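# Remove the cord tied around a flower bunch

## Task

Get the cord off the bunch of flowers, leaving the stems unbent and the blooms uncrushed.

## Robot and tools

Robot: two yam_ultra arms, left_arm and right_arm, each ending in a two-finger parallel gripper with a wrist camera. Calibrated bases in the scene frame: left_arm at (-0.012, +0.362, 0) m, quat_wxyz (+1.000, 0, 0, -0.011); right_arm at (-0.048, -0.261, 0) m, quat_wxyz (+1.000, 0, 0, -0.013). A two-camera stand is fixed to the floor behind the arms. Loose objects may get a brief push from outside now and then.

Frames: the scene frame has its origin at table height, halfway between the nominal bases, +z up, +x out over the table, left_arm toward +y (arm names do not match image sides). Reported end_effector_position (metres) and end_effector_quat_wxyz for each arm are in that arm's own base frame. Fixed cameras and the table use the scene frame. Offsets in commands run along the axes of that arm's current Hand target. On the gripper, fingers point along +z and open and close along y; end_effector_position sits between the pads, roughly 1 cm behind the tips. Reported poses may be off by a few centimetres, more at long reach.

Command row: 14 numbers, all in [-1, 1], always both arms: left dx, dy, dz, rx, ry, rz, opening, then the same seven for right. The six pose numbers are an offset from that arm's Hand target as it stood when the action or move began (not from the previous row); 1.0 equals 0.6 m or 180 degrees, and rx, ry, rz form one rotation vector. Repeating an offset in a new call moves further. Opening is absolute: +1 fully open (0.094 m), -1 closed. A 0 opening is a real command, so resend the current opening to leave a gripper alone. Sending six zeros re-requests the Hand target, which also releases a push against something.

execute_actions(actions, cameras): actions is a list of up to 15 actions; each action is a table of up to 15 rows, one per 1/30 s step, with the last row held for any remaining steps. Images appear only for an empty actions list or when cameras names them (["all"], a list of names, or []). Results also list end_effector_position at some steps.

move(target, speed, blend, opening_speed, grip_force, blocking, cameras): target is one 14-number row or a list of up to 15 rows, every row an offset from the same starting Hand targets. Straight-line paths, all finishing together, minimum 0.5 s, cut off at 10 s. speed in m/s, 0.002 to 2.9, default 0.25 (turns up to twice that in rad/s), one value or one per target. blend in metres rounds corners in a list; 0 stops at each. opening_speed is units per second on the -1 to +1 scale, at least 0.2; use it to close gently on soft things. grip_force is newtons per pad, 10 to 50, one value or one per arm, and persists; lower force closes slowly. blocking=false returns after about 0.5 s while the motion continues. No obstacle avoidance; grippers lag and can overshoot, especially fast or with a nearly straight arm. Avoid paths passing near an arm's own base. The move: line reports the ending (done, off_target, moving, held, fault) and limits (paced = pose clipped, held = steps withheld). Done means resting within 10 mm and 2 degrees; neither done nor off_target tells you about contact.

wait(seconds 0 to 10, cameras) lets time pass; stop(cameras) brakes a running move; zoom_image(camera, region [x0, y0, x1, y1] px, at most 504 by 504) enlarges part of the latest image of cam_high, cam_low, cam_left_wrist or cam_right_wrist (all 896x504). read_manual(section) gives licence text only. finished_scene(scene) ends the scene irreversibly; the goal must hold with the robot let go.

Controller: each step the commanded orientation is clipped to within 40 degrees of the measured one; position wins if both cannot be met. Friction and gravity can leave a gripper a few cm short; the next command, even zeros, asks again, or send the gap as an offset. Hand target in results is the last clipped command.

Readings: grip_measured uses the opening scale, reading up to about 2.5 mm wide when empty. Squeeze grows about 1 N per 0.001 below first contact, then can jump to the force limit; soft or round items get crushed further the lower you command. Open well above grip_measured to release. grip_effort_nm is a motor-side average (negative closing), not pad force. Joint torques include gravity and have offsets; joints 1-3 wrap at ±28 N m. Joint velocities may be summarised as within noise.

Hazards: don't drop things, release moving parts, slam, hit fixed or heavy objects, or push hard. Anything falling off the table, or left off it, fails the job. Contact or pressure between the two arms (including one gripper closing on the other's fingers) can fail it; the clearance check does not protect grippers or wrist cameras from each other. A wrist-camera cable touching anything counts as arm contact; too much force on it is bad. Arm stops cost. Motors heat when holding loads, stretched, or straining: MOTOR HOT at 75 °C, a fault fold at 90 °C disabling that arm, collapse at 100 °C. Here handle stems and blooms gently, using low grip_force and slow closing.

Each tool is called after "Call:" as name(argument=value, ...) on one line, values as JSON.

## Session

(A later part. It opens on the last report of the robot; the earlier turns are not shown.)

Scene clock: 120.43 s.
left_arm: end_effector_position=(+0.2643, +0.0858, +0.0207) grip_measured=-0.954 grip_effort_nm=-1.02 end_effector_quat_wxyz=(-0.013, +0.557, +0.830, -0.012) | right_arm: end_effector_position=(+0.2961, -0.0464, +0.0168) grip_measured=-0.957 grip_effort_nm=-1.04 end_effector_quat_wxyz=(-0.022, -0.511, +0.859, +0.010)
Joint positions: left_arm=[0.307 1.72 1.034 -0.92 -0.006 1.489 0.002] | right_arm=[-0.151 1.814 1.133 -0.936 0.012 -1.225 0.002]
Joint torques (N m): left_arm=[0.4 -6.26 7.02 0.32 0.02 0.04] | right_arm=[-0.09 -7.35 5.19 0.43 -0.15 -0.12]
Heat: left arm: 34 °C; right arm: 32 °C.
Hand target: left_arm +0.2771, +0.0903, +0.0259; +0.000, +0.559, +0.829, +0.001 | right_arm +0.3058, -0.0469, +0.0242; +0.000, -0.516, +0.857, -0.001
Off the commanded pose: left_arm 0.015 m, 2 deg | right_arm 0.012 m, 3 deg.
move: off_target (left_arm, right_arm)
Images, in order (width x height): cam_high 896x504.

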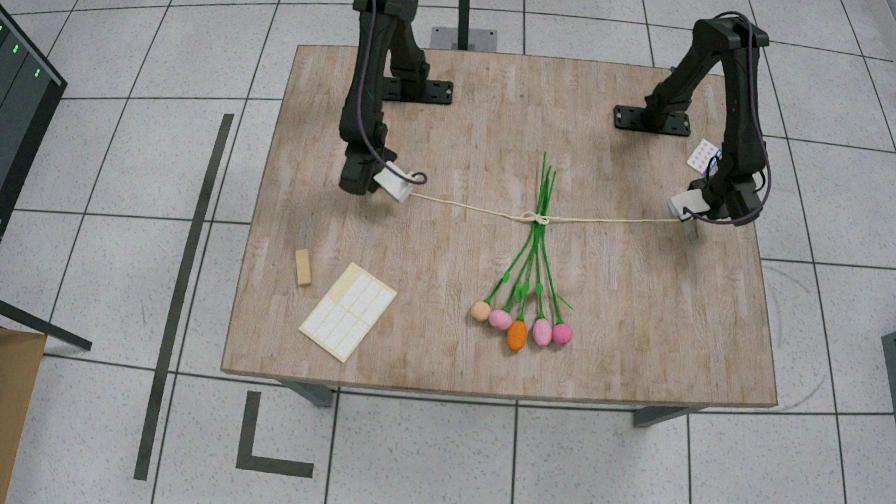

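Call:
move(target=[0.062,0.02,0,0,0,-0.08,-1,0.059,-0.028,0,0,0,0.08,-1], cameras=["cam_high"], speed=0.04)

Call:
zoom_image(camera="cam_high", region=[470, 140, 630, 260])

Scene clock: 128.53 s.
left_arm: end_effector_position=(+0.2641, +0.1237, +0.0206) grip_measured=-0.954 grip_effort_nm=-1.02 end_effector_quat_wxyz=(-0.011, +0.457, +0.889, -0.009) | right_arm: end_effector_position=(+0.2926, -0.0835, +0.0196) grip_measured=-0.957 grip_effort_nm=-1.04 end_effector_quat_wxyz=(-0.017, -0.411, +0.912, +0.006)
Joint positions: left_arm=[0.431 1.762 1.084 -0.92 -0.006 1.381 0.002] | right_arm=[-0.274 1.814 1.146 -0.936 0.012 -1.12 0.002]
Joint torques (N m): left_arm=[0.53 -6.65 7.08 0.26 0.02 -0.06] | right_arm=[-0.38 -5.67 6.53 0.41 -0.15 0.06]
Motor temperatures (°C): left_arm=[26 30 35 29 25 25 26] | right_arm=[26 31 32 24 28 26 29]
Heat: left arm: 35 °C; right arm: 32 °C.
Hand target: left_arm +0.2742, +0.1293, +0.0259; +0.000, +0.451, +0.893, +0.001 | right_arm +0.3040, -0.0860, +0.0241; +0.000, -0.404, +0.915, +0.000
Off the commanded pose: left_arm 0.013 m, 2 deg | right_arm 0.013 m, 2 deg.
move: off_target (left_arm, right_arm)
Images, in order (width x height): cam_high 896x504.

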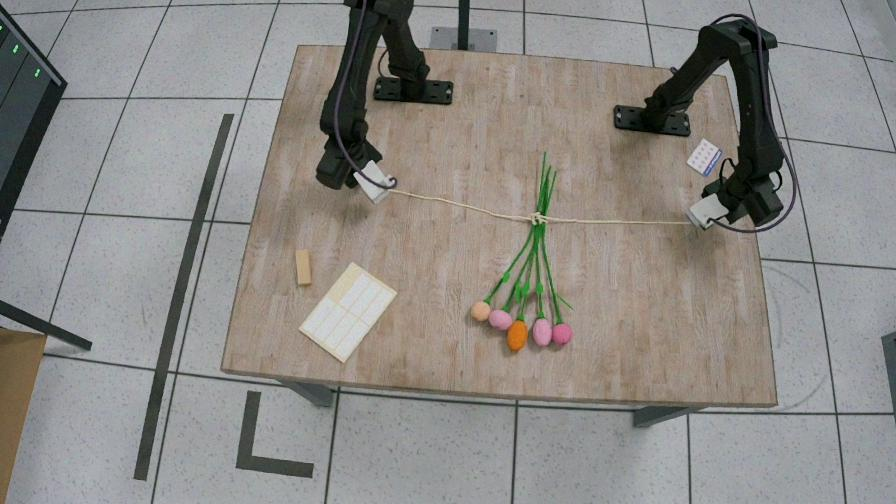

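Scaled by 3.150 from the camera's 896x504 image, which has a finer 1280x720 frame.

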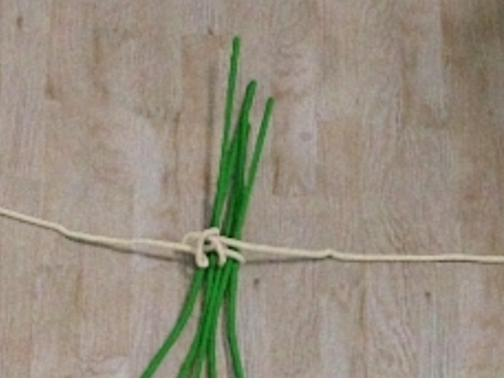

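Call:
move(target=[0.034,0.025,0,0,0,0,-1,0.031,-0.028,0,0,0,0,-1], cameras=["cam_high"], speed=0.03)

Call:
zoom_image(camera="cam_high", region=[470, 140, 630, 260])

Scene clock: 139.13 s.
left_arm: end_effector_position=(+0.2655, +0.1493, +0.0207) grip_measured=-0.954 grip_effort_nm=-1.02 end_effector_quat_wxyz=(-0.009, +0.449, +0.893, -0.007) | right_arm: end_effector_position=(+0.2952, -0.1089, +0.0221) grip_measured=-0.957 grip_effort_nm=-1.04 end_effector_quat_wxyz=(-0.011, -0.400, +0.917, +0.002)
Joint positions: left_arm=[0.505 1.802 1.136 -0.926 -0.006 1.437 0.002] | right_arm=[-0.35 1.832 1.18 -0.936 0.012 -1.172 0.002]
Joint torques (N m): left_arm=[0.42 -7.02 7.09 0.21 0.03 0.02] | right_arm=[-0.17 -5.19 6.61 0.39 -0.15 -0.1]
Heat: left arm: 35 °C; right arm: 33 °C.
Hand target: left_arm +0.2742, +0.1547, +0.0260; +0.001, +0.451, +0.893, +0.001 | right_arm +0.3039, -0.1111, +0.0241; +0.000, -0.404, +0.915, +0.000
Off the commanded pose: left_arm 0.011 m, 1 deg | right_arm 0.009 m, 1 deg.
move: off_target (left_arm)
Images, in order (width x height): cam_high 896x504.

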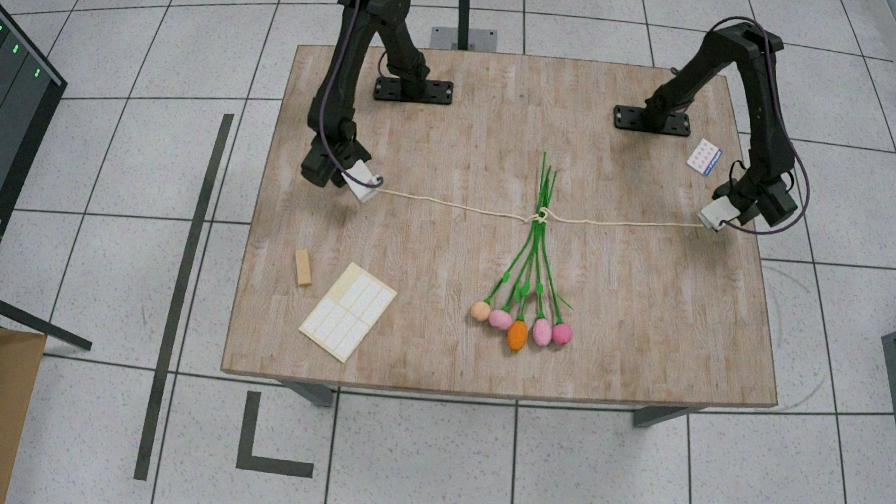

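Scaled by 3.150 from the camera's 896x504 image, which has a finer 1280x720 frame.

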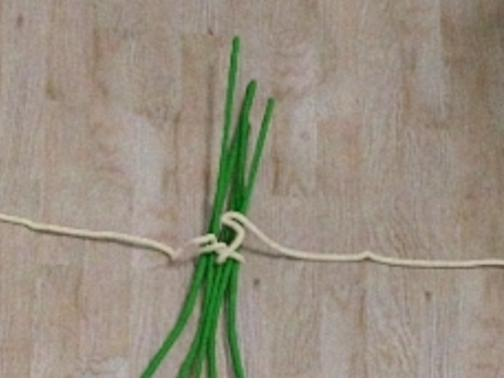

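Call:
move(target=[[-0.02,-0.015,0.02,0,0,0,-1,0,0,0,0,0,0,-1],[-0.02,-0.015,0.02,0,0,0,-0.5,0,0,0,0,0,0,-1],[-0.02,-0.015,-0.2,0,0,0,-0.5,0,0,0,0,0,0,-1]], cameras=["cam_left_wrist"], speed=0.1)

Call:
move(target=[0,0,0,0,0,0,-0.5,0.062,-0.056,0,0,0,0,-1], cameras=["cam_high"], speed=0.05)

Call:
zoom_image(camera="cam_high", region=[440, 140, 640, 360])

Scene clock: 152.50 s.
left_arm: end_effector_position=(+0.2669, +0.1388, +0.1304) grip_measured=-0.503 grip_effort_nm=0.16 end_effector_quat_wxyz=(-0.018, +0.452, +0.892, -0.020) | right_arm: end_effector_position=(+0.2952, -0.1089, +0.0221) grip_measured=-0.957 grip_effort_nm=-1.04 end_effector_quat_wxyz=(-0.011, -0.400, +0.916, +0.002)
Joint positions: left_arm=[0.473 1.732 1.497 -1.39 -0.006 1.41 0.023] | right_arm=[-0.35 1.832 1.18 -0.936 0.012 -1.173 0.002]
Joint torques (N m): left_arm=[-0.34 -10.07 7.39 0.14 0.04 -0.08] | right_arm=[-0.25 -5.2 6.63 0.34 -0.15 -0.13]
Heat: left arm: 36 °C; right arm: 33 °C.
Hand target: left_arm +0.2738, +0.1396, +0.1459; +0.000, +0.450, +0.893, +0.000 | right_arm +0.3039, -0.1111, +0.0241; +0.000, -0.404, +0.915, +0.000
Off the commanded pose: left_arm 0.017 m, 3 deg | right_arm 0.009 m, 1 deg.
move: off_target (left_arm)
Images, in order (width x height): cam_left_wrist 896x504.

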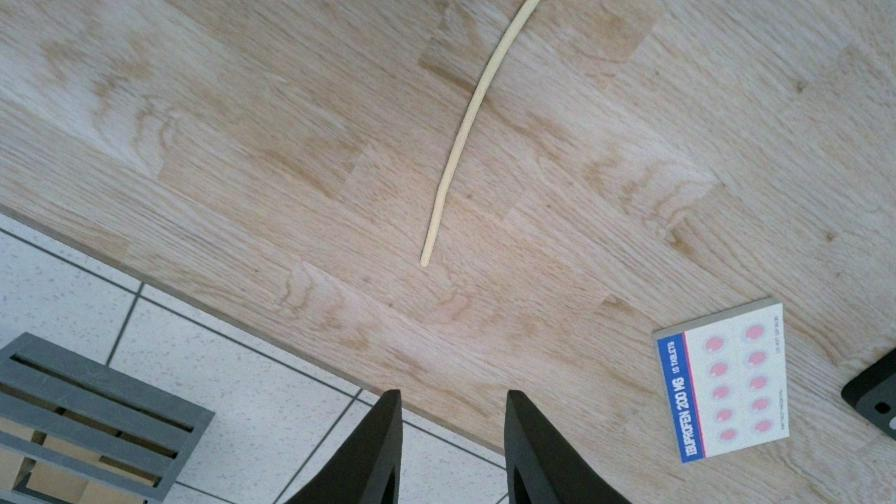

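Scene clock: 154.07 s.
left_arm: end_effector_position=(+0.2668, +0.1387, +0.1304) grip_measured=-0.503 grip_effort_nm=0.16 end_effector_quat_wxyz=(-0.019, +0.452, +0.892, -0.020) | right_arm: end_effector_position=(+0.3006, -0.1607, +0.0222) grip_measured=-0.957 grip_effort_nm=-1.04 end_effector_quat_wxyz=(-0.003, -0.400, +0.917, -0.006)
Joint positions: left_arm=[0.473 1.732 1.497 -1.391 -0.006 1.41 0.023] | right_arm=[-0.488 1.903 1.275 -0.936 0.012 -1.31 0.002]
Joint torques (N m): left_arm=[-0.35 -10.07 7.36 0.14 0.03 -0.09] | right_arm=[-0.1 -5.78 6.76 0.18 -0.14 -0.19]
Heat: left arm: 36 °C; right arm: 33 °C.
Hand target: left_arm +0.2739, +0.1396, +0.1459; +0.000, +0.450, +0.893, +0.001 | right_arm +0.3037, -0.1612, +0.0241; +0.000, -0.404, +0.915, +0.000
Off the commanded pose: left_arm 0.017 m, 3 deg | right_arm 0.004 m, 1 deg.
move: off_target (left_arm)
Images, in order (width x height): cam_high 896x504.

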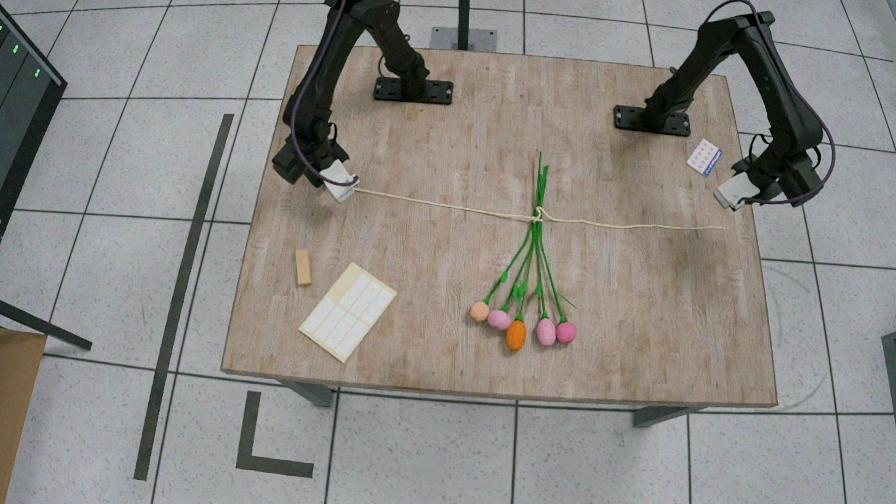

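Scaled by 2.291 from the camera's 896x504 image, which has a finer 1280x720 frame.

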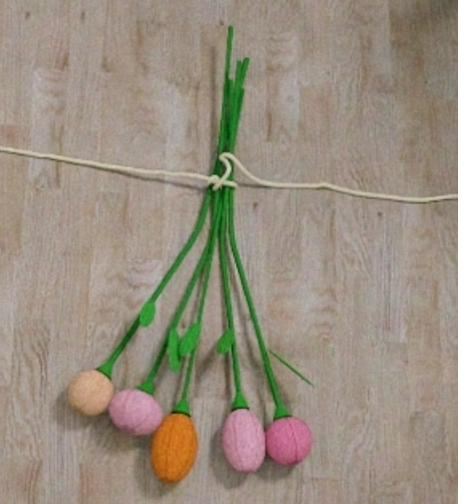

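Call:
move(target=[0,0,0,0,0,0,-0.5,0.099,-0.09,0,0,0,0.1,-1], cameras=["cam_high"], speed=0.05)

Call:
zoom_image(camera="cam_high", region=[440, 140, 640, 360])

Scene clock: 164.67 s.
left_arm: end_effector_position=(+0.2668, +0.1387, +0.1304) grip_measured=-0.503 grip_effort_nm=0.16 end_effector_quat_wxyz=(-0.019, +0.452, +0.892, -0.020) | right_arm: end_effector_position=(+0.3015, -0.2399, +0.0231) grip_measured=-0.957 grip_effort_nm=-1.04 end_effector_quat_wxyz=(-0.003, -0.263, +0.965, -0.006)
Joint positions: left_arm=[0.473 1.732 1.497 -1.391 -0.006 1.41 0.023] | right_arm=[-0.669 2.059 1.504 -1.009 0.012 -1.202 0.002]
Joint torques (N m): left_arm=[-0.35 -10.06 7.39 0.14 0.03 -0.1] | right_arm=[-0.42 -6.83 6.95 0.17 -0.15 0.04]
Heat: left arm: 36 °C; right arm: 33 °C.
Hand target: left_arm +0.2739, +0.1396, +0.1459; +0.000, +0.450, +0.893, +0.001 | right_arm +0.3038, -0.2415, +0.0243; +0.000, -0.256, +0.967, -0.001
Off the commanded pose: left_arm 0.017 m, 3 deg | right_arm 0.003 m, 1 deg.
move: off_target (left_arm)
Images, in order (width x height): cam_high 896x504.

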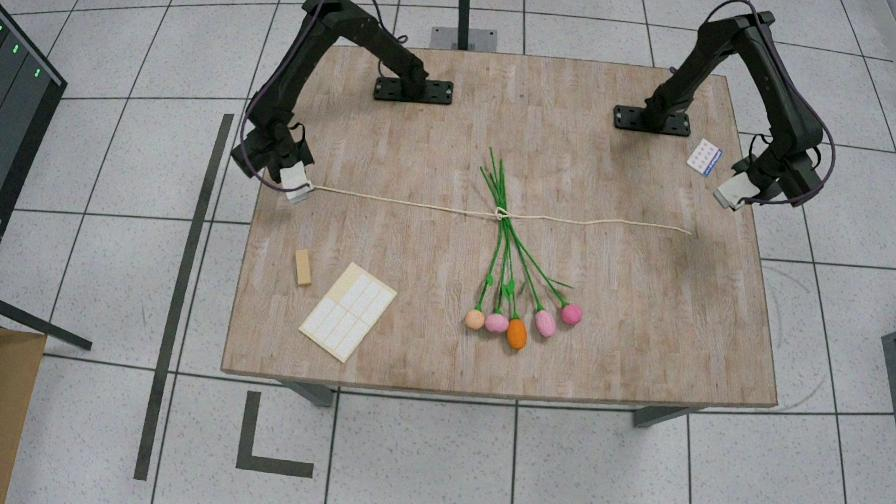

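Scaled by 2.291 from the camera's 896x504 image, which has a finer 1280x720 frame.

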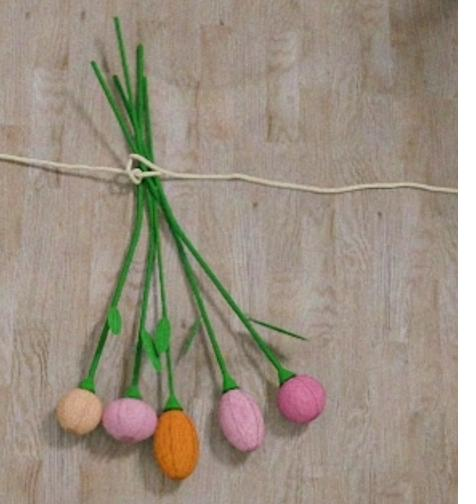

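Call:
move(target=[-0.785,-0.54,-0.007,0,0,0.194,-0.4,-0.02,0.03,0,0,0,0,-1], cameras=["cam_high","cam_left_wrist","cam_right_wrist"])

Scene clock: 192.77 s.
left_arm: end_effector_position=(+0.2874, -0.4275, +0.1425) grip_measured=-0.403 grip_effort_nm=0.16 end_effector_quat_wxyz=(+0.110, +0.699, +0.707, -0.019) | right_arm: end_effector_position=(+0.3016, -0.2222, +0.0155) grip_measured=-0.957 grip_effort_nm=-1.04 end_effector_quat_wxyz=(-0.013, -0.258, +0.966, +0.006)
Joint positions: left_arm=[-0.983 2.528 2.766 -1.586 -0.007 0.577 0.028] | right_arm=[-0.632 2.059 1.472 -1.009 0.012 -1.154 0.002]
Joint torques (N m): left_arm=[0.49 -12.85 7.35 0.83 0.01 -0.11] | right_arm=[0.39 -9.89 4.33 0.32 -0.15 0.06]
Heat: left arm: 36 °C; right arm: 33 °C.
Hand target: left_arm +0.2929, -0.4318, +0.1498; +0.000, +0.698, +0.716, +0.001 | right_arm +0.3052, -0.2199, +0.0242; +0.000, -0.256, +0.967, +0.000
Off the commanded pose: left_arm 0.010 m, 13 deg | right_arm 0.010 m, 2 deg.
joint read past its limit (left arm) — joint 4 (wrist pitch), lower limit.
joint sent to its limit (left arm) — joint 4 (wrist pitch), lower limit. The joint targets are off in orientation, not in position.
move: off_target (left_arm)
Images, in order (width x height): cam_high 896x504, cam_left_wrist 896x504, cam_right_wrist 896x504.

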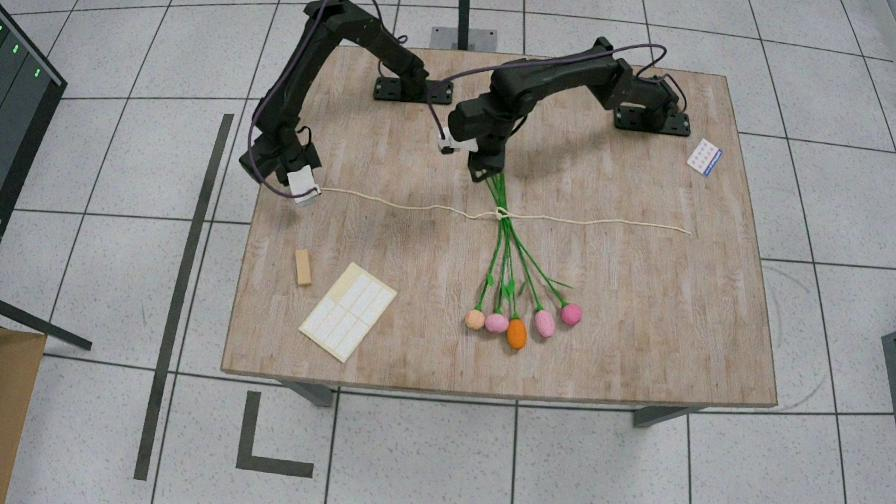

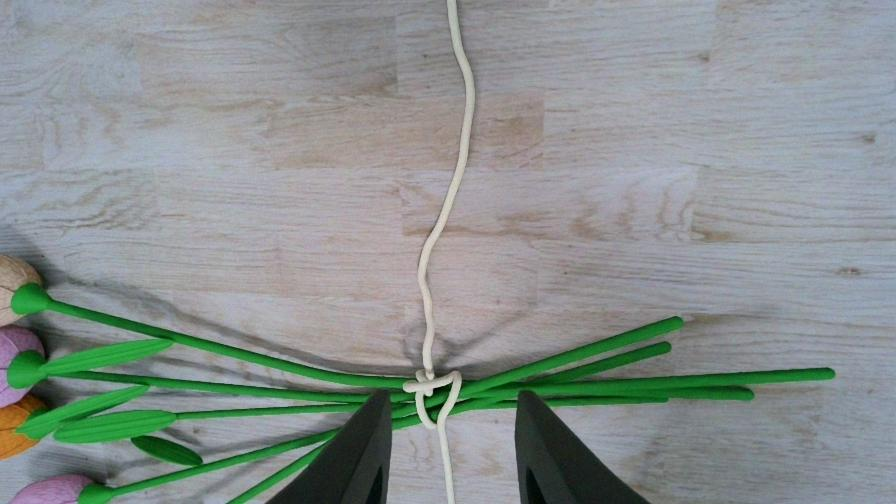

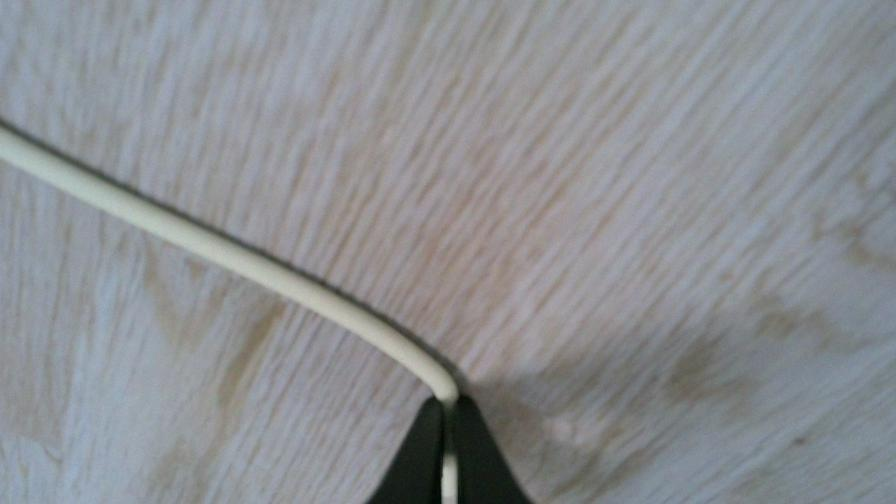

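Call:
move(target=[0.053,0.035,0.15,0,0,0,-0.4,0,0,0,0,0,0,-1], cameras=["cam_high","cam_left_wrist"], speed=0.12)

Scene clock: 210.50 s.
left_arm: end_effector_position=(+0.3106, -0.3981, +0.0603) grip_measured=-0.403 grip_effort_nm=0.16 end_effector_quat_wxyz=(+0.017, +0.696, +0.718, +0.001) | right_arm: end_effector_position=(+0.3016, -0.2222, +0.0155) grip_measured=-0.957 grip_effort_nm=-1.04 end_effector_quat_wxyz=(-0.013, -0.258, +0.966, +0.006)
Joint positions: left_arm=[-0.913 2.669 2.718 -1.587 -0.007 0.628 0.028] | right_arm=[-0.632 2.059 1.472 -1.009 0.012 -1.153 0.002]
Joint torques (N m): left_arm=[0.35 -13.74 5.11 0.42 0.03 0.06] | right_arm=[0.44 -9.98 4.4 0.33 -0.13 0.04]
Heat: left arm: 35 °C; right arm: 33 °C.
Hand target: left_arm +0.3132, -0.3995, +0.0599; +0.000, +0.698, +0.716, +0.001 | right_arm +0.3052, -0.2199, +0.0242; +0.000, -0.256, +0.967, +0.000
Off the commanded pose: left_arm 0.003 m, 2 deg | right_arm 0.010 m, 2 deg.
joint read past its limit (left arm) — joint 4 (wrist pitch), lower limit.
joint sent to its limit (left arm) — joint 4 (wrist pitch), lower limit. The joint targets still meet the commanded pose.
move: done
Images, in order (width x height): cam_high 896x504, cam_left_wrist 896x504.

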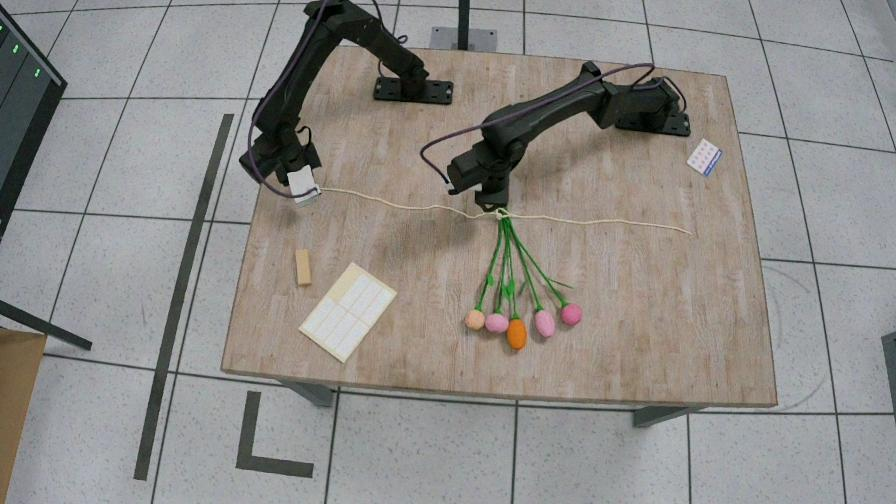

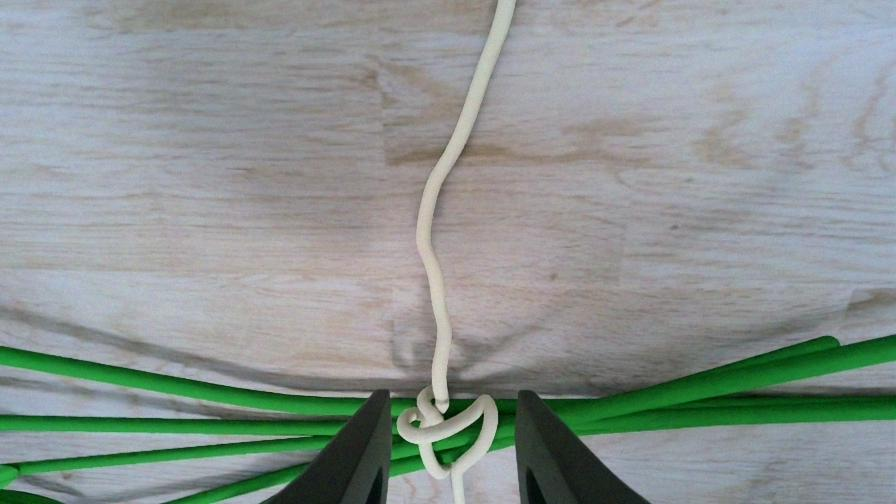

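Call:
move(target=[0.025,-0.002,0.05,0,0,0,-0.4,0,0,0,0,0,0,-1], cameras=["cam_left_wrist"], speed=0.08)

Scene clock: 216.83 s.
left_arm: end_effector_position=(+0.3027, -0.3782, +0.0157) grip_measured=-0.403 grip_effort_nm=0.15 end_effector_quat_wxyz=(-0.031, +0.697, +0.716, +0.007) | right_arm: end_effector_position=(+0.3016, -0.2222, +0.0155) grip_measured=-0.957 grip_effort_nm=-1.04 end_effector_quat_wxyz=(-0.013, -0.258, +0.966, +0.006)
Joint positions: left_arm=[-0.9 2.619 2.44 -1.455 -0.007 0.644 0.028] | right_arm=[-0.632 2.059 1.472 -1.009 0.012 -1.153 0.002]
Joint torques (N m): left_arm=[0.69 -17.5 4.41 0.53 0.03 0.05] | right_arm=[0.42 -9.91 4.29 0.32 -0.15 0.05]
Heat: left arm: 35 °C; right arm: 33 °C.
Hand target: left_arm +0.3117, -0.3844, +0.0298; +0.000, +0.698, +0.716, +0.001 | right_arm +0.3052, -0.2199, +0.0242; +0.000, -0.256, +0.967, +0.000
Off the commanded pose: left_arm 0.018 m, 4 deg | right_arm 0.010 m, 2 deg.
move: off_target (left_arm)
Images, in order (width x height): cam_left_wrist 896x504.

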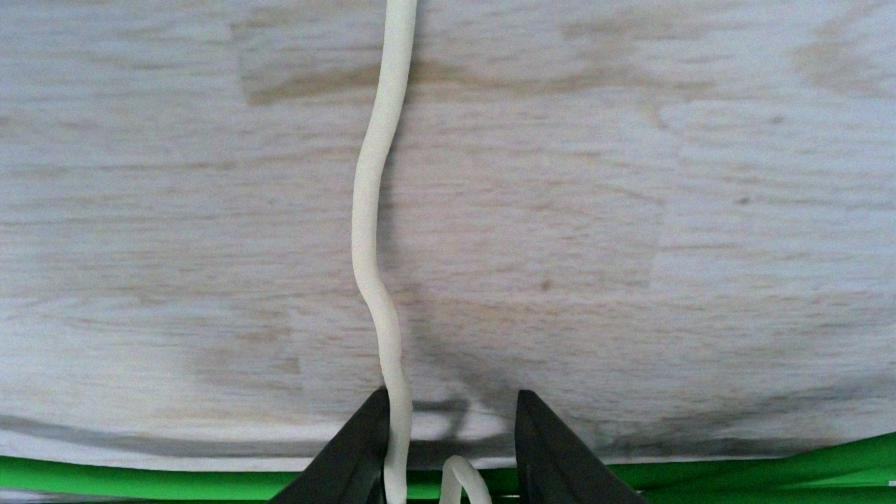

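Call:
move(target=[[0,0.01,-0.025,0,0,0,-0.25,0,0,0,0,0,0,-1],[0,0.025,-0.025,0,0,0,-0.25,0,0,0,0,0,0,-1]], cameras=["cam_left_wrist"], speed=0.08)

Scene clock: 224.83 s.
left_arm: end_effector_position=(+0.3203, -0.3802, +0.0410) grip_measured=-0.253 grip_effort_nm=0.16 end_effector_quat_wxyz=(-0.011, +0.697, +0.717, +0.003) | right_arm: end_effector_position=(+0.3016, -0.2222, +0.0155) grip_measured=-0.957 grip_effort_nm=-1.04 end_effector_quat_wxyz=(-0.013, -0.258, +0.966, +0.006)
Joint positions: left_arm=[-0.874 2.689 2.678 -1.582 -0.003 0.668 0.035] | right_arm=[-0.632 2.059 1.472 -1.009 0.012 -1.153 0.002]
Joint torques (N m): left_arm=[0.4 -13.44 7.54 0.29 -0.02 0.04] | right_arm=[0.36 -9.91 4.44 0.32 -0.14 0.06]
Heat: left arm: 35 °C; right arm: 33 °C.
Hand target: left_arm +0.3266, -0.3841, +0.0449; +0.000, +0.698, +0.716, +0.001 | right_arm +0.3052, -0.2199, +0.0242; +0.000, -0.256, +0.967, +0.000
Off the commanded pose: left_arm 0.008 m, 1 deg | right_arm 0.010 m, 2 deg.
joint read past its limit (left arm) — joint 4 (wrist pitch), lower limit.
joint sent to its limit (left arm) — joint 4 (wrist pitch), lower limit. The joint targets still meet the commanded pose.
move: done
Images, in order (width x height): cam_left_wrist 896x504.

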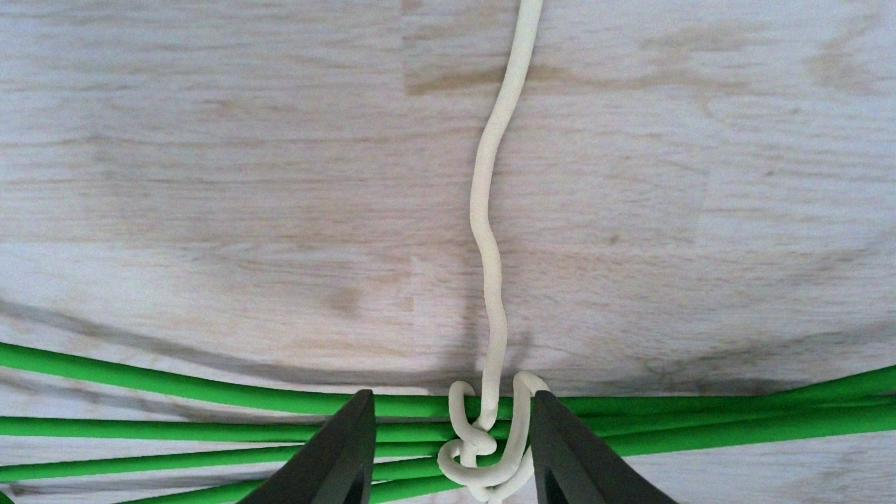

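Call:
move(target=[[-0.003,-0.018,0,0,0,0,-0.25,0,0,0,0,0,0,-1],[-0.003,-0.018,0.03,0,0,0,-0.25,0,0,0,0,0,0,-1]], cameras=["cam_left_wrist"], speed=0.06)

Scene clock: 231.07 s.
left_arm: end_effector_position=(+0.3104, -0.3752, +0.0157) grip_measured=-0.253 grip_effort_nm=0.15 end_effector_quat_wxyz=(-0.033, +0.698, +0.715, +0.005) | right_arm: end_effector_position=(+0.3016, -0.2222, +0.0155) grip_measured=-0.957 grip_effort_nm=-1.04 end_effector_quat_wxyz=(-0.013, -0.258, +0.966, +0.006)
Joint positions: left_arm=[-0.883 2.647 2.494 -1.484 -0.003 0.663 0.035] | right_arm=[-0.632 2.059 1.472 -1.009 0.012 -1.153 0.002]
Joint torques (N m): left_arm=[-0.39 -17.07 4.34 0.61 0 -0.08] | right_arm=[0.42 -9.94 4.4 0.34 -0.16 0.05]
Motor temperatures (°C): left_arm=[26 35 36 29 25 25 24] | right_arm=[26 32 33 24 28 26 30]
Heat: left arm: 36 °C; right arm: 33 °C.
Hand target: left_arm +0.3159, -0.3861, +0.0268; +0.000, +0.698, +0.716, +0.001 | right_arm +0.3052, -0.2199, +0.0242; +0.000, -0.256, +0.967, +0.000
Off the commanded pose: left_arm 0.017 m, 4 deg | right_arm 0.010 m, 2 deg.
move: off_target (left_arm)
Images, in order (width x height): cam_left_wrist 896x504.

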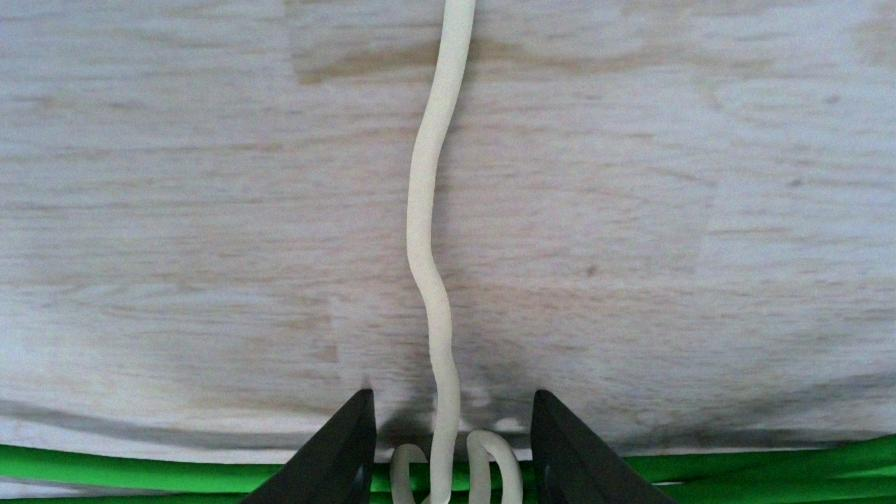

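Call:
move(target=[0,0,0,0,0,0,-0.25,0.099,-0.174,-0.01,0,0,0.1,-1], cameras=["cam_high","cam_left_wrist"], speed=0.05)

Call:
zoom_image(camera="cam_high", region=[400, 140, 640, 360])

Scene clock: 239.57 s.
left_arm: end_effector_position=(+0.3143, -0.3845, +0.0153) grip_measured=-0.253 grip_effort_nm=0.15 end_effector_quat_wxyz=(-0.014, +0.697, +0.717, -0.001) | right_arm: end_effector_position=(+0.3019, -0.3256, +0.0290) grip_measured=-0.957 grip_effort_nm=-1.04 end_effector_quat_wxyz=(-0.007, -0.113, +0.993, +0.017)
Joint positions: left_arm=[-0.886 2.647 2.494 -1.445 0.004 0.657 0.035] | right_arm=[-0.829 2.335 1.977 -1.249 -0.01 -1.056 0.002]
Joint torques (N m): left_arm=[-0.16 -17.2 4.12 0.32 -0.1 -0.03] | right_arm=[-0.95 -8.65 7.69 0.47 0.08 0.06]
Heat: left arm: 35 °C; right arm: 33 °C.
Hand target: left_arm +0.3159, -0.3861, +0.0268; +0.000, +0.698, +0.716, +0.001 | right_arm +0.3053, -0.3400, +0.0303; +0.000, -0.102, +0.995, +0.000
Off the commanded pose: left_arm 0.012 m, 2 deg | right_arm 0.015 m, 3 deg.
move: off_target (left_arm, right_arm)
Images, in order (width x height): cam_high 896x504, cam_left_wrist 896x504.

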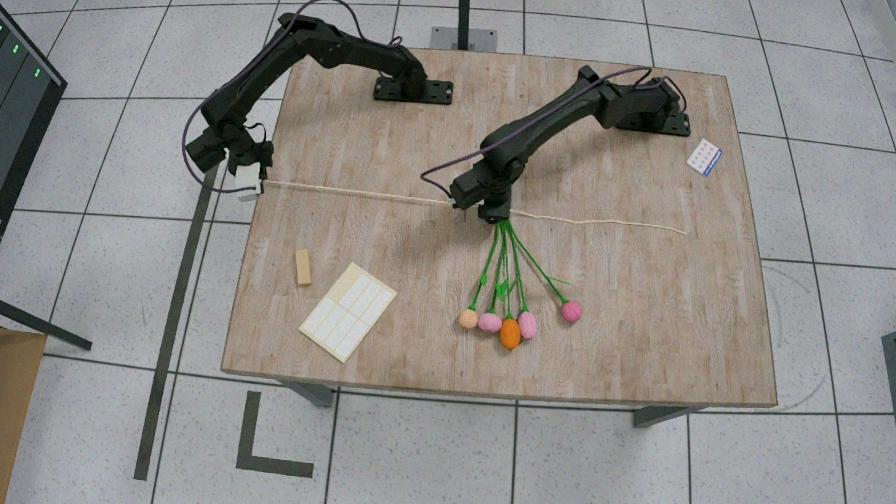

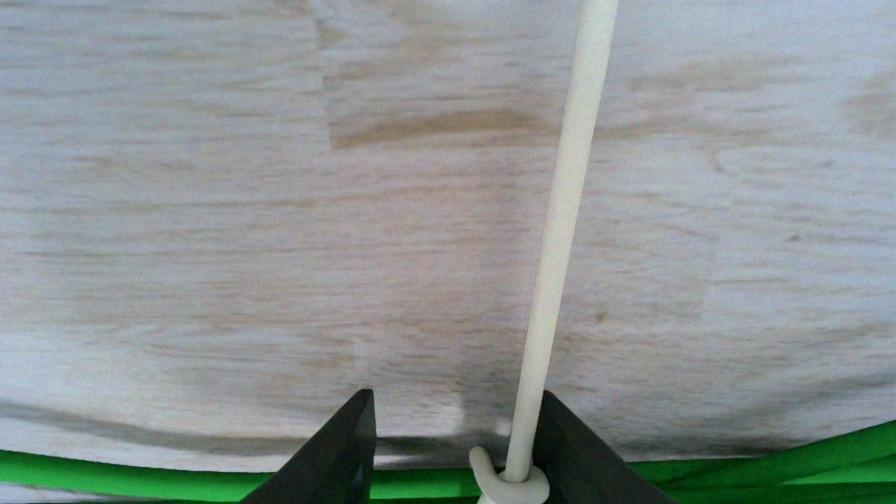

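Scaled by 2.100 from the camera's 896x504 image, which has a finer 1280x720 frame.

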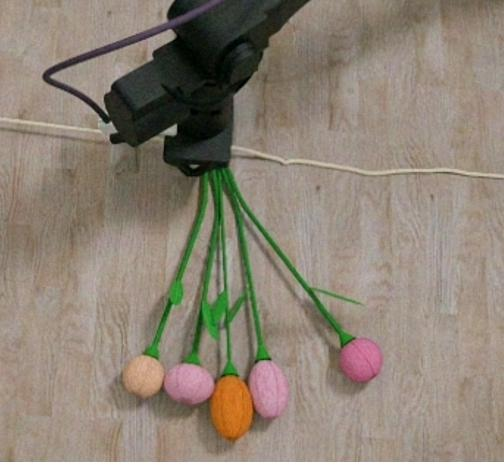

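Call:
move(target=[[0,0,0,0,0,0,-0.25,-0.06,0.1,0.01,0,0,0,-1],[0,0,-0.06,0,0,0,-0.25,-0.06,0.1,0.01,0,0,0,-1]], cameras=["cam_high","cam_left_wrist"], speed=0.08)

Call:
zoom_image(camera="cam_left_wrist", region=[350, 330, 650, 504])

Scene clock: 253.03 s.
left_arm: end_effector_position=(+0.3119, -0.3806, +0.0505) grip_measured=-0.253 grip_effort_nm=0.15 end_effector_quat_wxyz=(-0.012, +0.697, +0.717, +0.001) | right_arm: end_effector_position=(+0.3211, -0.2752, +0.0158) grip_measured=-0.957 grip_effort_nm=-1.04 end_effector_quat_wxyz=(-0.021, -0.104, +0.994, +0.008)
Joint positions: left_arm=[-0.886 2.647 2.636 -1.582 0.001 0.657 0.035] | right_arm=[-0.703 2.257 1.79 -1.144 0.02 -0.91 0.002]
Joint torques (N m): left_arm=[-0.16 -15.19 6.76 0.24 -0.06 -0.04] | right_arm=[0.44 -11.44 3.93 0.49 -0.23 0.08]
Heat: left arm: 35 °C; right arm: 34 °C.
Hand target: left_arm +0.3159, -0.3862, +0.0628; +0.000, +0.698, +0.716, +0.001 | right_arm +0.3284, -0.2740, +0.0243; +0.000, -0.102, +0.995, +0.000
Off the commanded pose: left_arm 0.014 m, 1 deg | right_arm 0.011 m, 3 deg.
joint read past its limit (left arm) — joint 4 (wrist pitch), lower limit.
joint sent to its limit (left arm) — joint 4 (wrist pitch), lower limit. The joint targets still meet the commanded pose.
move: off_target (left_arm, right_arm)
Images, in order (width x height): cam_high 896x504, cam_left_wrist 896x504.

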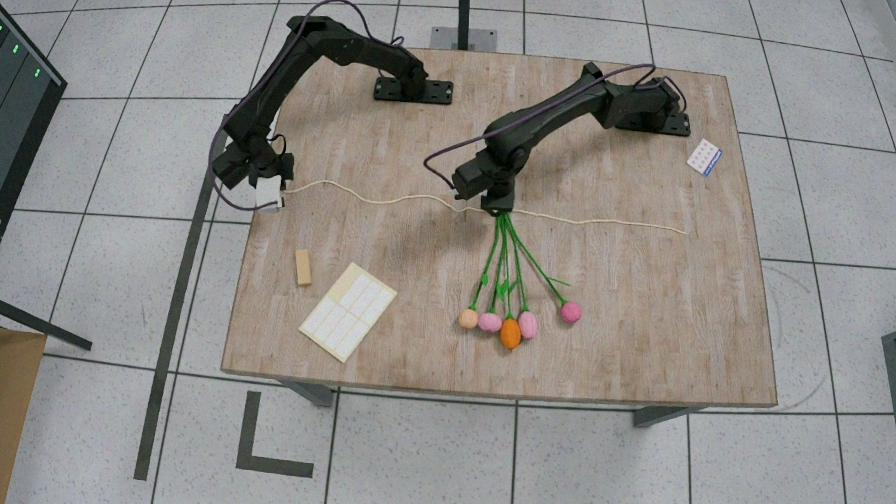

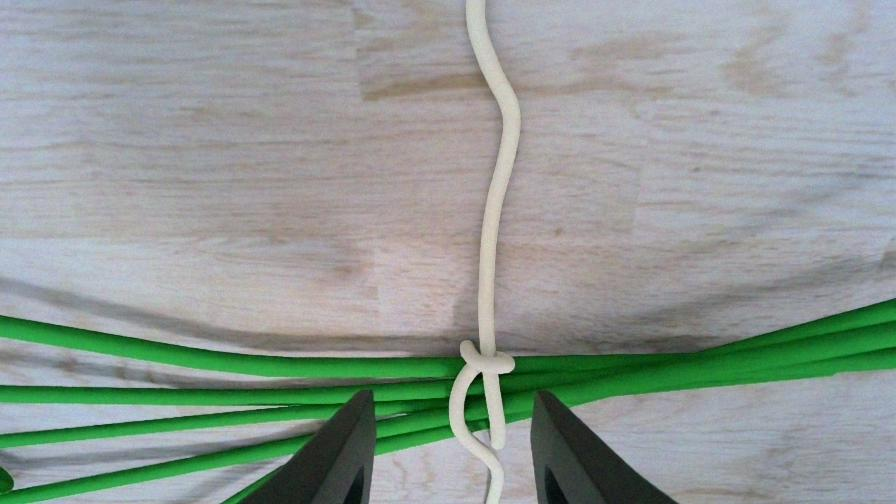

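Scaled by 1.680 from the camera's 896x504 image, which has a finer 1280x720 frame.

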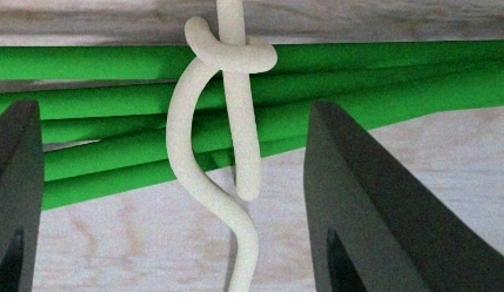

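Call:
move(target=[0.058,-0.027,0,0,0,0,-0.7,0,0,0,0,0,0,-1], cameras=["cam_left_wrist"], speed=0.08)

Call:
zoom_image(camera="cam_left_wrist", region=[350, 330, 650, 504])

Scene clock: 300.60 s.
left_arm: end_effector_position=(+0.2909, -0.3462, +0.0440) grip_measured=-0.697 grip_effort_nm=-0.14 end_effector_quat_wxyz=(-0.034, +0.696, +0.717, +0.004) | right_arm: end_effector_position=(+0.3211, -0.2752, +0.0158) grip_measured=-0.957 grip_effort_nm=-1.04 end_effector_quat_wxyz=(-0.021, -0.104, +0.994, +0.008)
Joint positions: left_arm=[-0.874 2.416 2.176 -1.4 -0.001 0.666 0.014] | right_arm=[-0.703 2.257 1.79 -1.144 0.02 -0.91 0.002]
Joint torques (N m): left_arm=[0.4 -17.29 4.98 0.37 -0.05 0.05] | right_arm=[0.42 -11.38 4.01 0.48 -0.23 0.04]
Motor temperatures (°C): left_arm=[26 36 36 28 25 25 24] | right_arm=[25 37 32 24 28 26 31]
Heat: left arm: 36 °C; right arm: 37 °C.
Hand target: left_arm +0.2987, -0.3517, +0.0627; +0.000, +0.698, +0.716, +0.001 | right_arm +0.3284, -0.2740, +0.0243; +0.000, -0.102, +0.995, +0.000
Off the commanded pose: left_arm 0.021 m, 4 deg | right_arm 0.011 m, 3 deg.
move: off_target (left_arm, right_arm)
Images, in order (width x height): cam_left_wrist 896x504.

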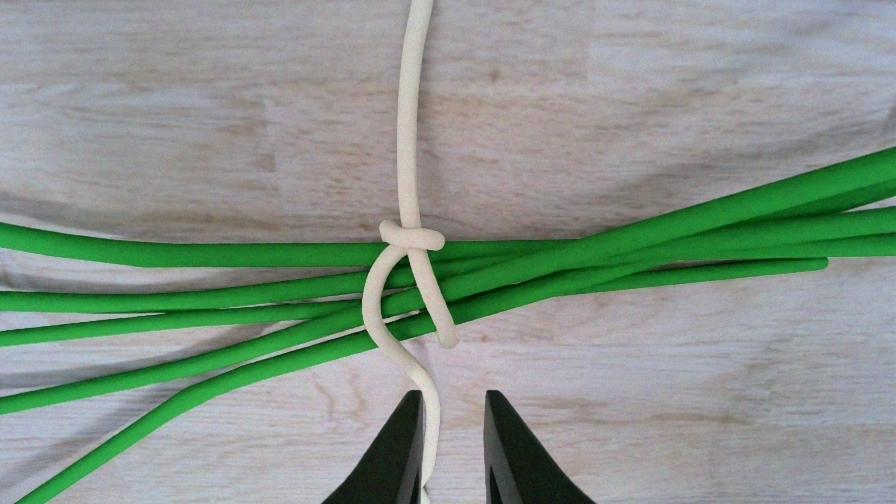

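Scaled by 1.680 from the camera's 896x504 image, which has a finer 1280x720 frame.

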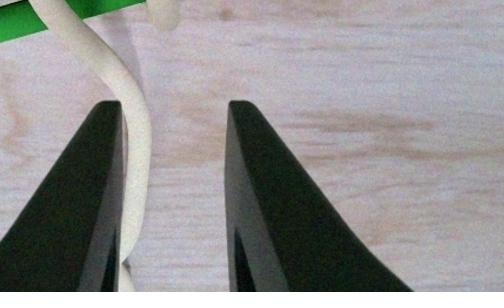

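Call:
move(target=[-0.015,0.006,0.02,0,0,0,-0.7,0,0,0,0,0,0,-1], cameras=["cam_left_wrist"], speed=0.05)

Call:
zoom_image(camera="cam_left_wrist", region=[350, 230, 650, 504])

Scene clock: 311.10 s.
left_arm: end_effector_position=(+0.2925, -0.3482, +0.0438) grip_measured=-0.697 grip_effort_nm=-0.14 end_effector_quat_wxyz=(-0.029, +0.696, +0.717, +0.003) | right_arm: end_effector_position=(+0.3211, -0.2752, +0.0158) grip_measured=-0.957 grip_effort_nm=-1.04 end_effector_quat_wxyz=(-0.021, -0.104, +0.994, +0.008)
Joint positions: left_arm=[-0.874 2.416 2.176 -1.39 -0.001 0.666 0.014] | right_arm=[-0.703 2.257 1.79 -1.144 0.02 -0.91 0.002]
Joint torques (N m): left_arm=[-0.08 -12.55 8.01 0.42 -0.04 -0.01] | right_arm=[0.44 -11.45 3.95 0.49 -0.25 0.05]
Heat: left arm: 38 °C; right arm: 37 °C.
Hand target: left_arm +0.3026, -0.3607, +0.0507; +0.000, +0.698, +0.716, +0.001 | right_arm +0.3284, -0.2740, +0.0243; +0.000, -0.102, +0.995, +0.000
Off the commanded pose: left_arm 0.017 m, 3 deg | right_arm 0.011 m, 3 deg.
move: off_target (left_arm, right_arm)
Images, in order (width x height): cam_left_wrist 896x504.

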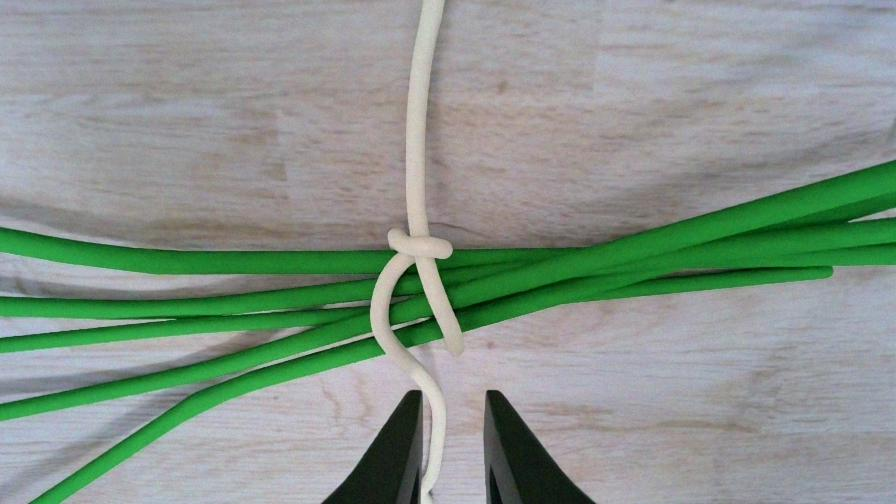

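Scaled by 1.680 from the camera's 896x504 image, which has a finer 1280x720 frame.

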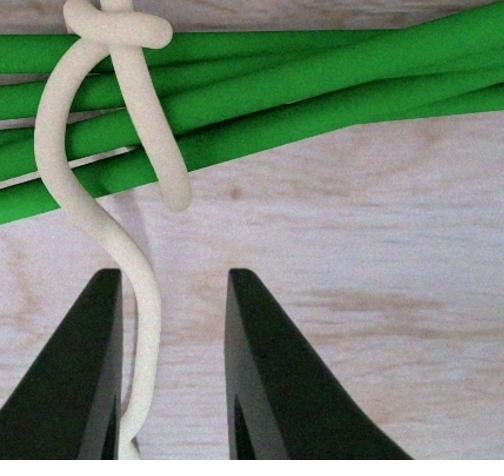

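Call:
move(target=[0.0,0.0,0.025,0,0,0,-0.7,0,0,0,0,0,0,-1], cameras=["cam_left_wrist"], speed=0.03)

Call:
zoom_image(camera="cam_left_wrist", region=[350, 230, 650, 504])

Scene clock: 316.93 s.
left_arm: end_effector_position=(+0.2991, -0.3560, +0.0394) grip_measured=-0.697 grip_effort_nm=-0.13 end_effector_quat_wxyz=(-0.009, +0.696, +0.718, +0.001) | right_arm: end_effector_position=(+0.3211, -0.2752, +0.0158) grip_measured=-0.957 grip_effort_nm=-1.04 end_effector_quat_wxyz=(-0.021, -0.104, +0.994, +0.008)
Joint positions: left_arm=[-0.874 2.416 2.16 -1.333 -0.001 0.666 0.014] | right_arm=[-0.703 2.257 1.79 -1.144 0.02 -0.91 0.002]
Joint torques (N m): left_arm=[-0.09 -12.31 5.15 0.5 -0.04 -0.01] | right_arm=[0.47 -11.36 3.97 0.49 -0.23 0.06]
Heat: left arm: 39 °C; right arm: 37 °C.
Hand target: left_arm +0.3026, -0.3606, +0.0357; +0.000, +0.698, +0.716, +0.001 | right_arm +0.3284, -0.2740, +0.0243; +0.000, -0.102, +0.995, +0.000
Off the commanded pose: left_arm 0.007 m, 1 deg | right_arm 0.011 m, 3 deg.
move: off_target (right_arm)
Images, in order (width x height): cam_left_wrist 896x504.

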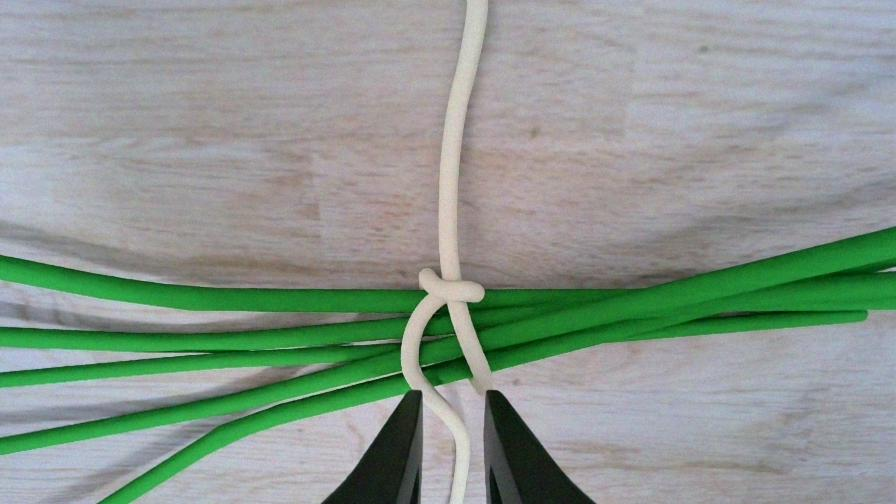

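Scaled by 1.680 from the camera's 896x504 image, which has a finer 1280x720 frame.

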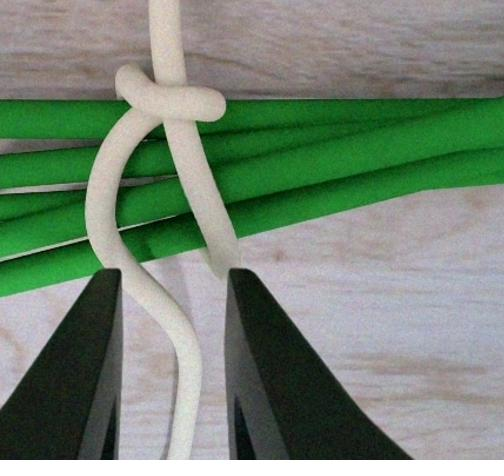

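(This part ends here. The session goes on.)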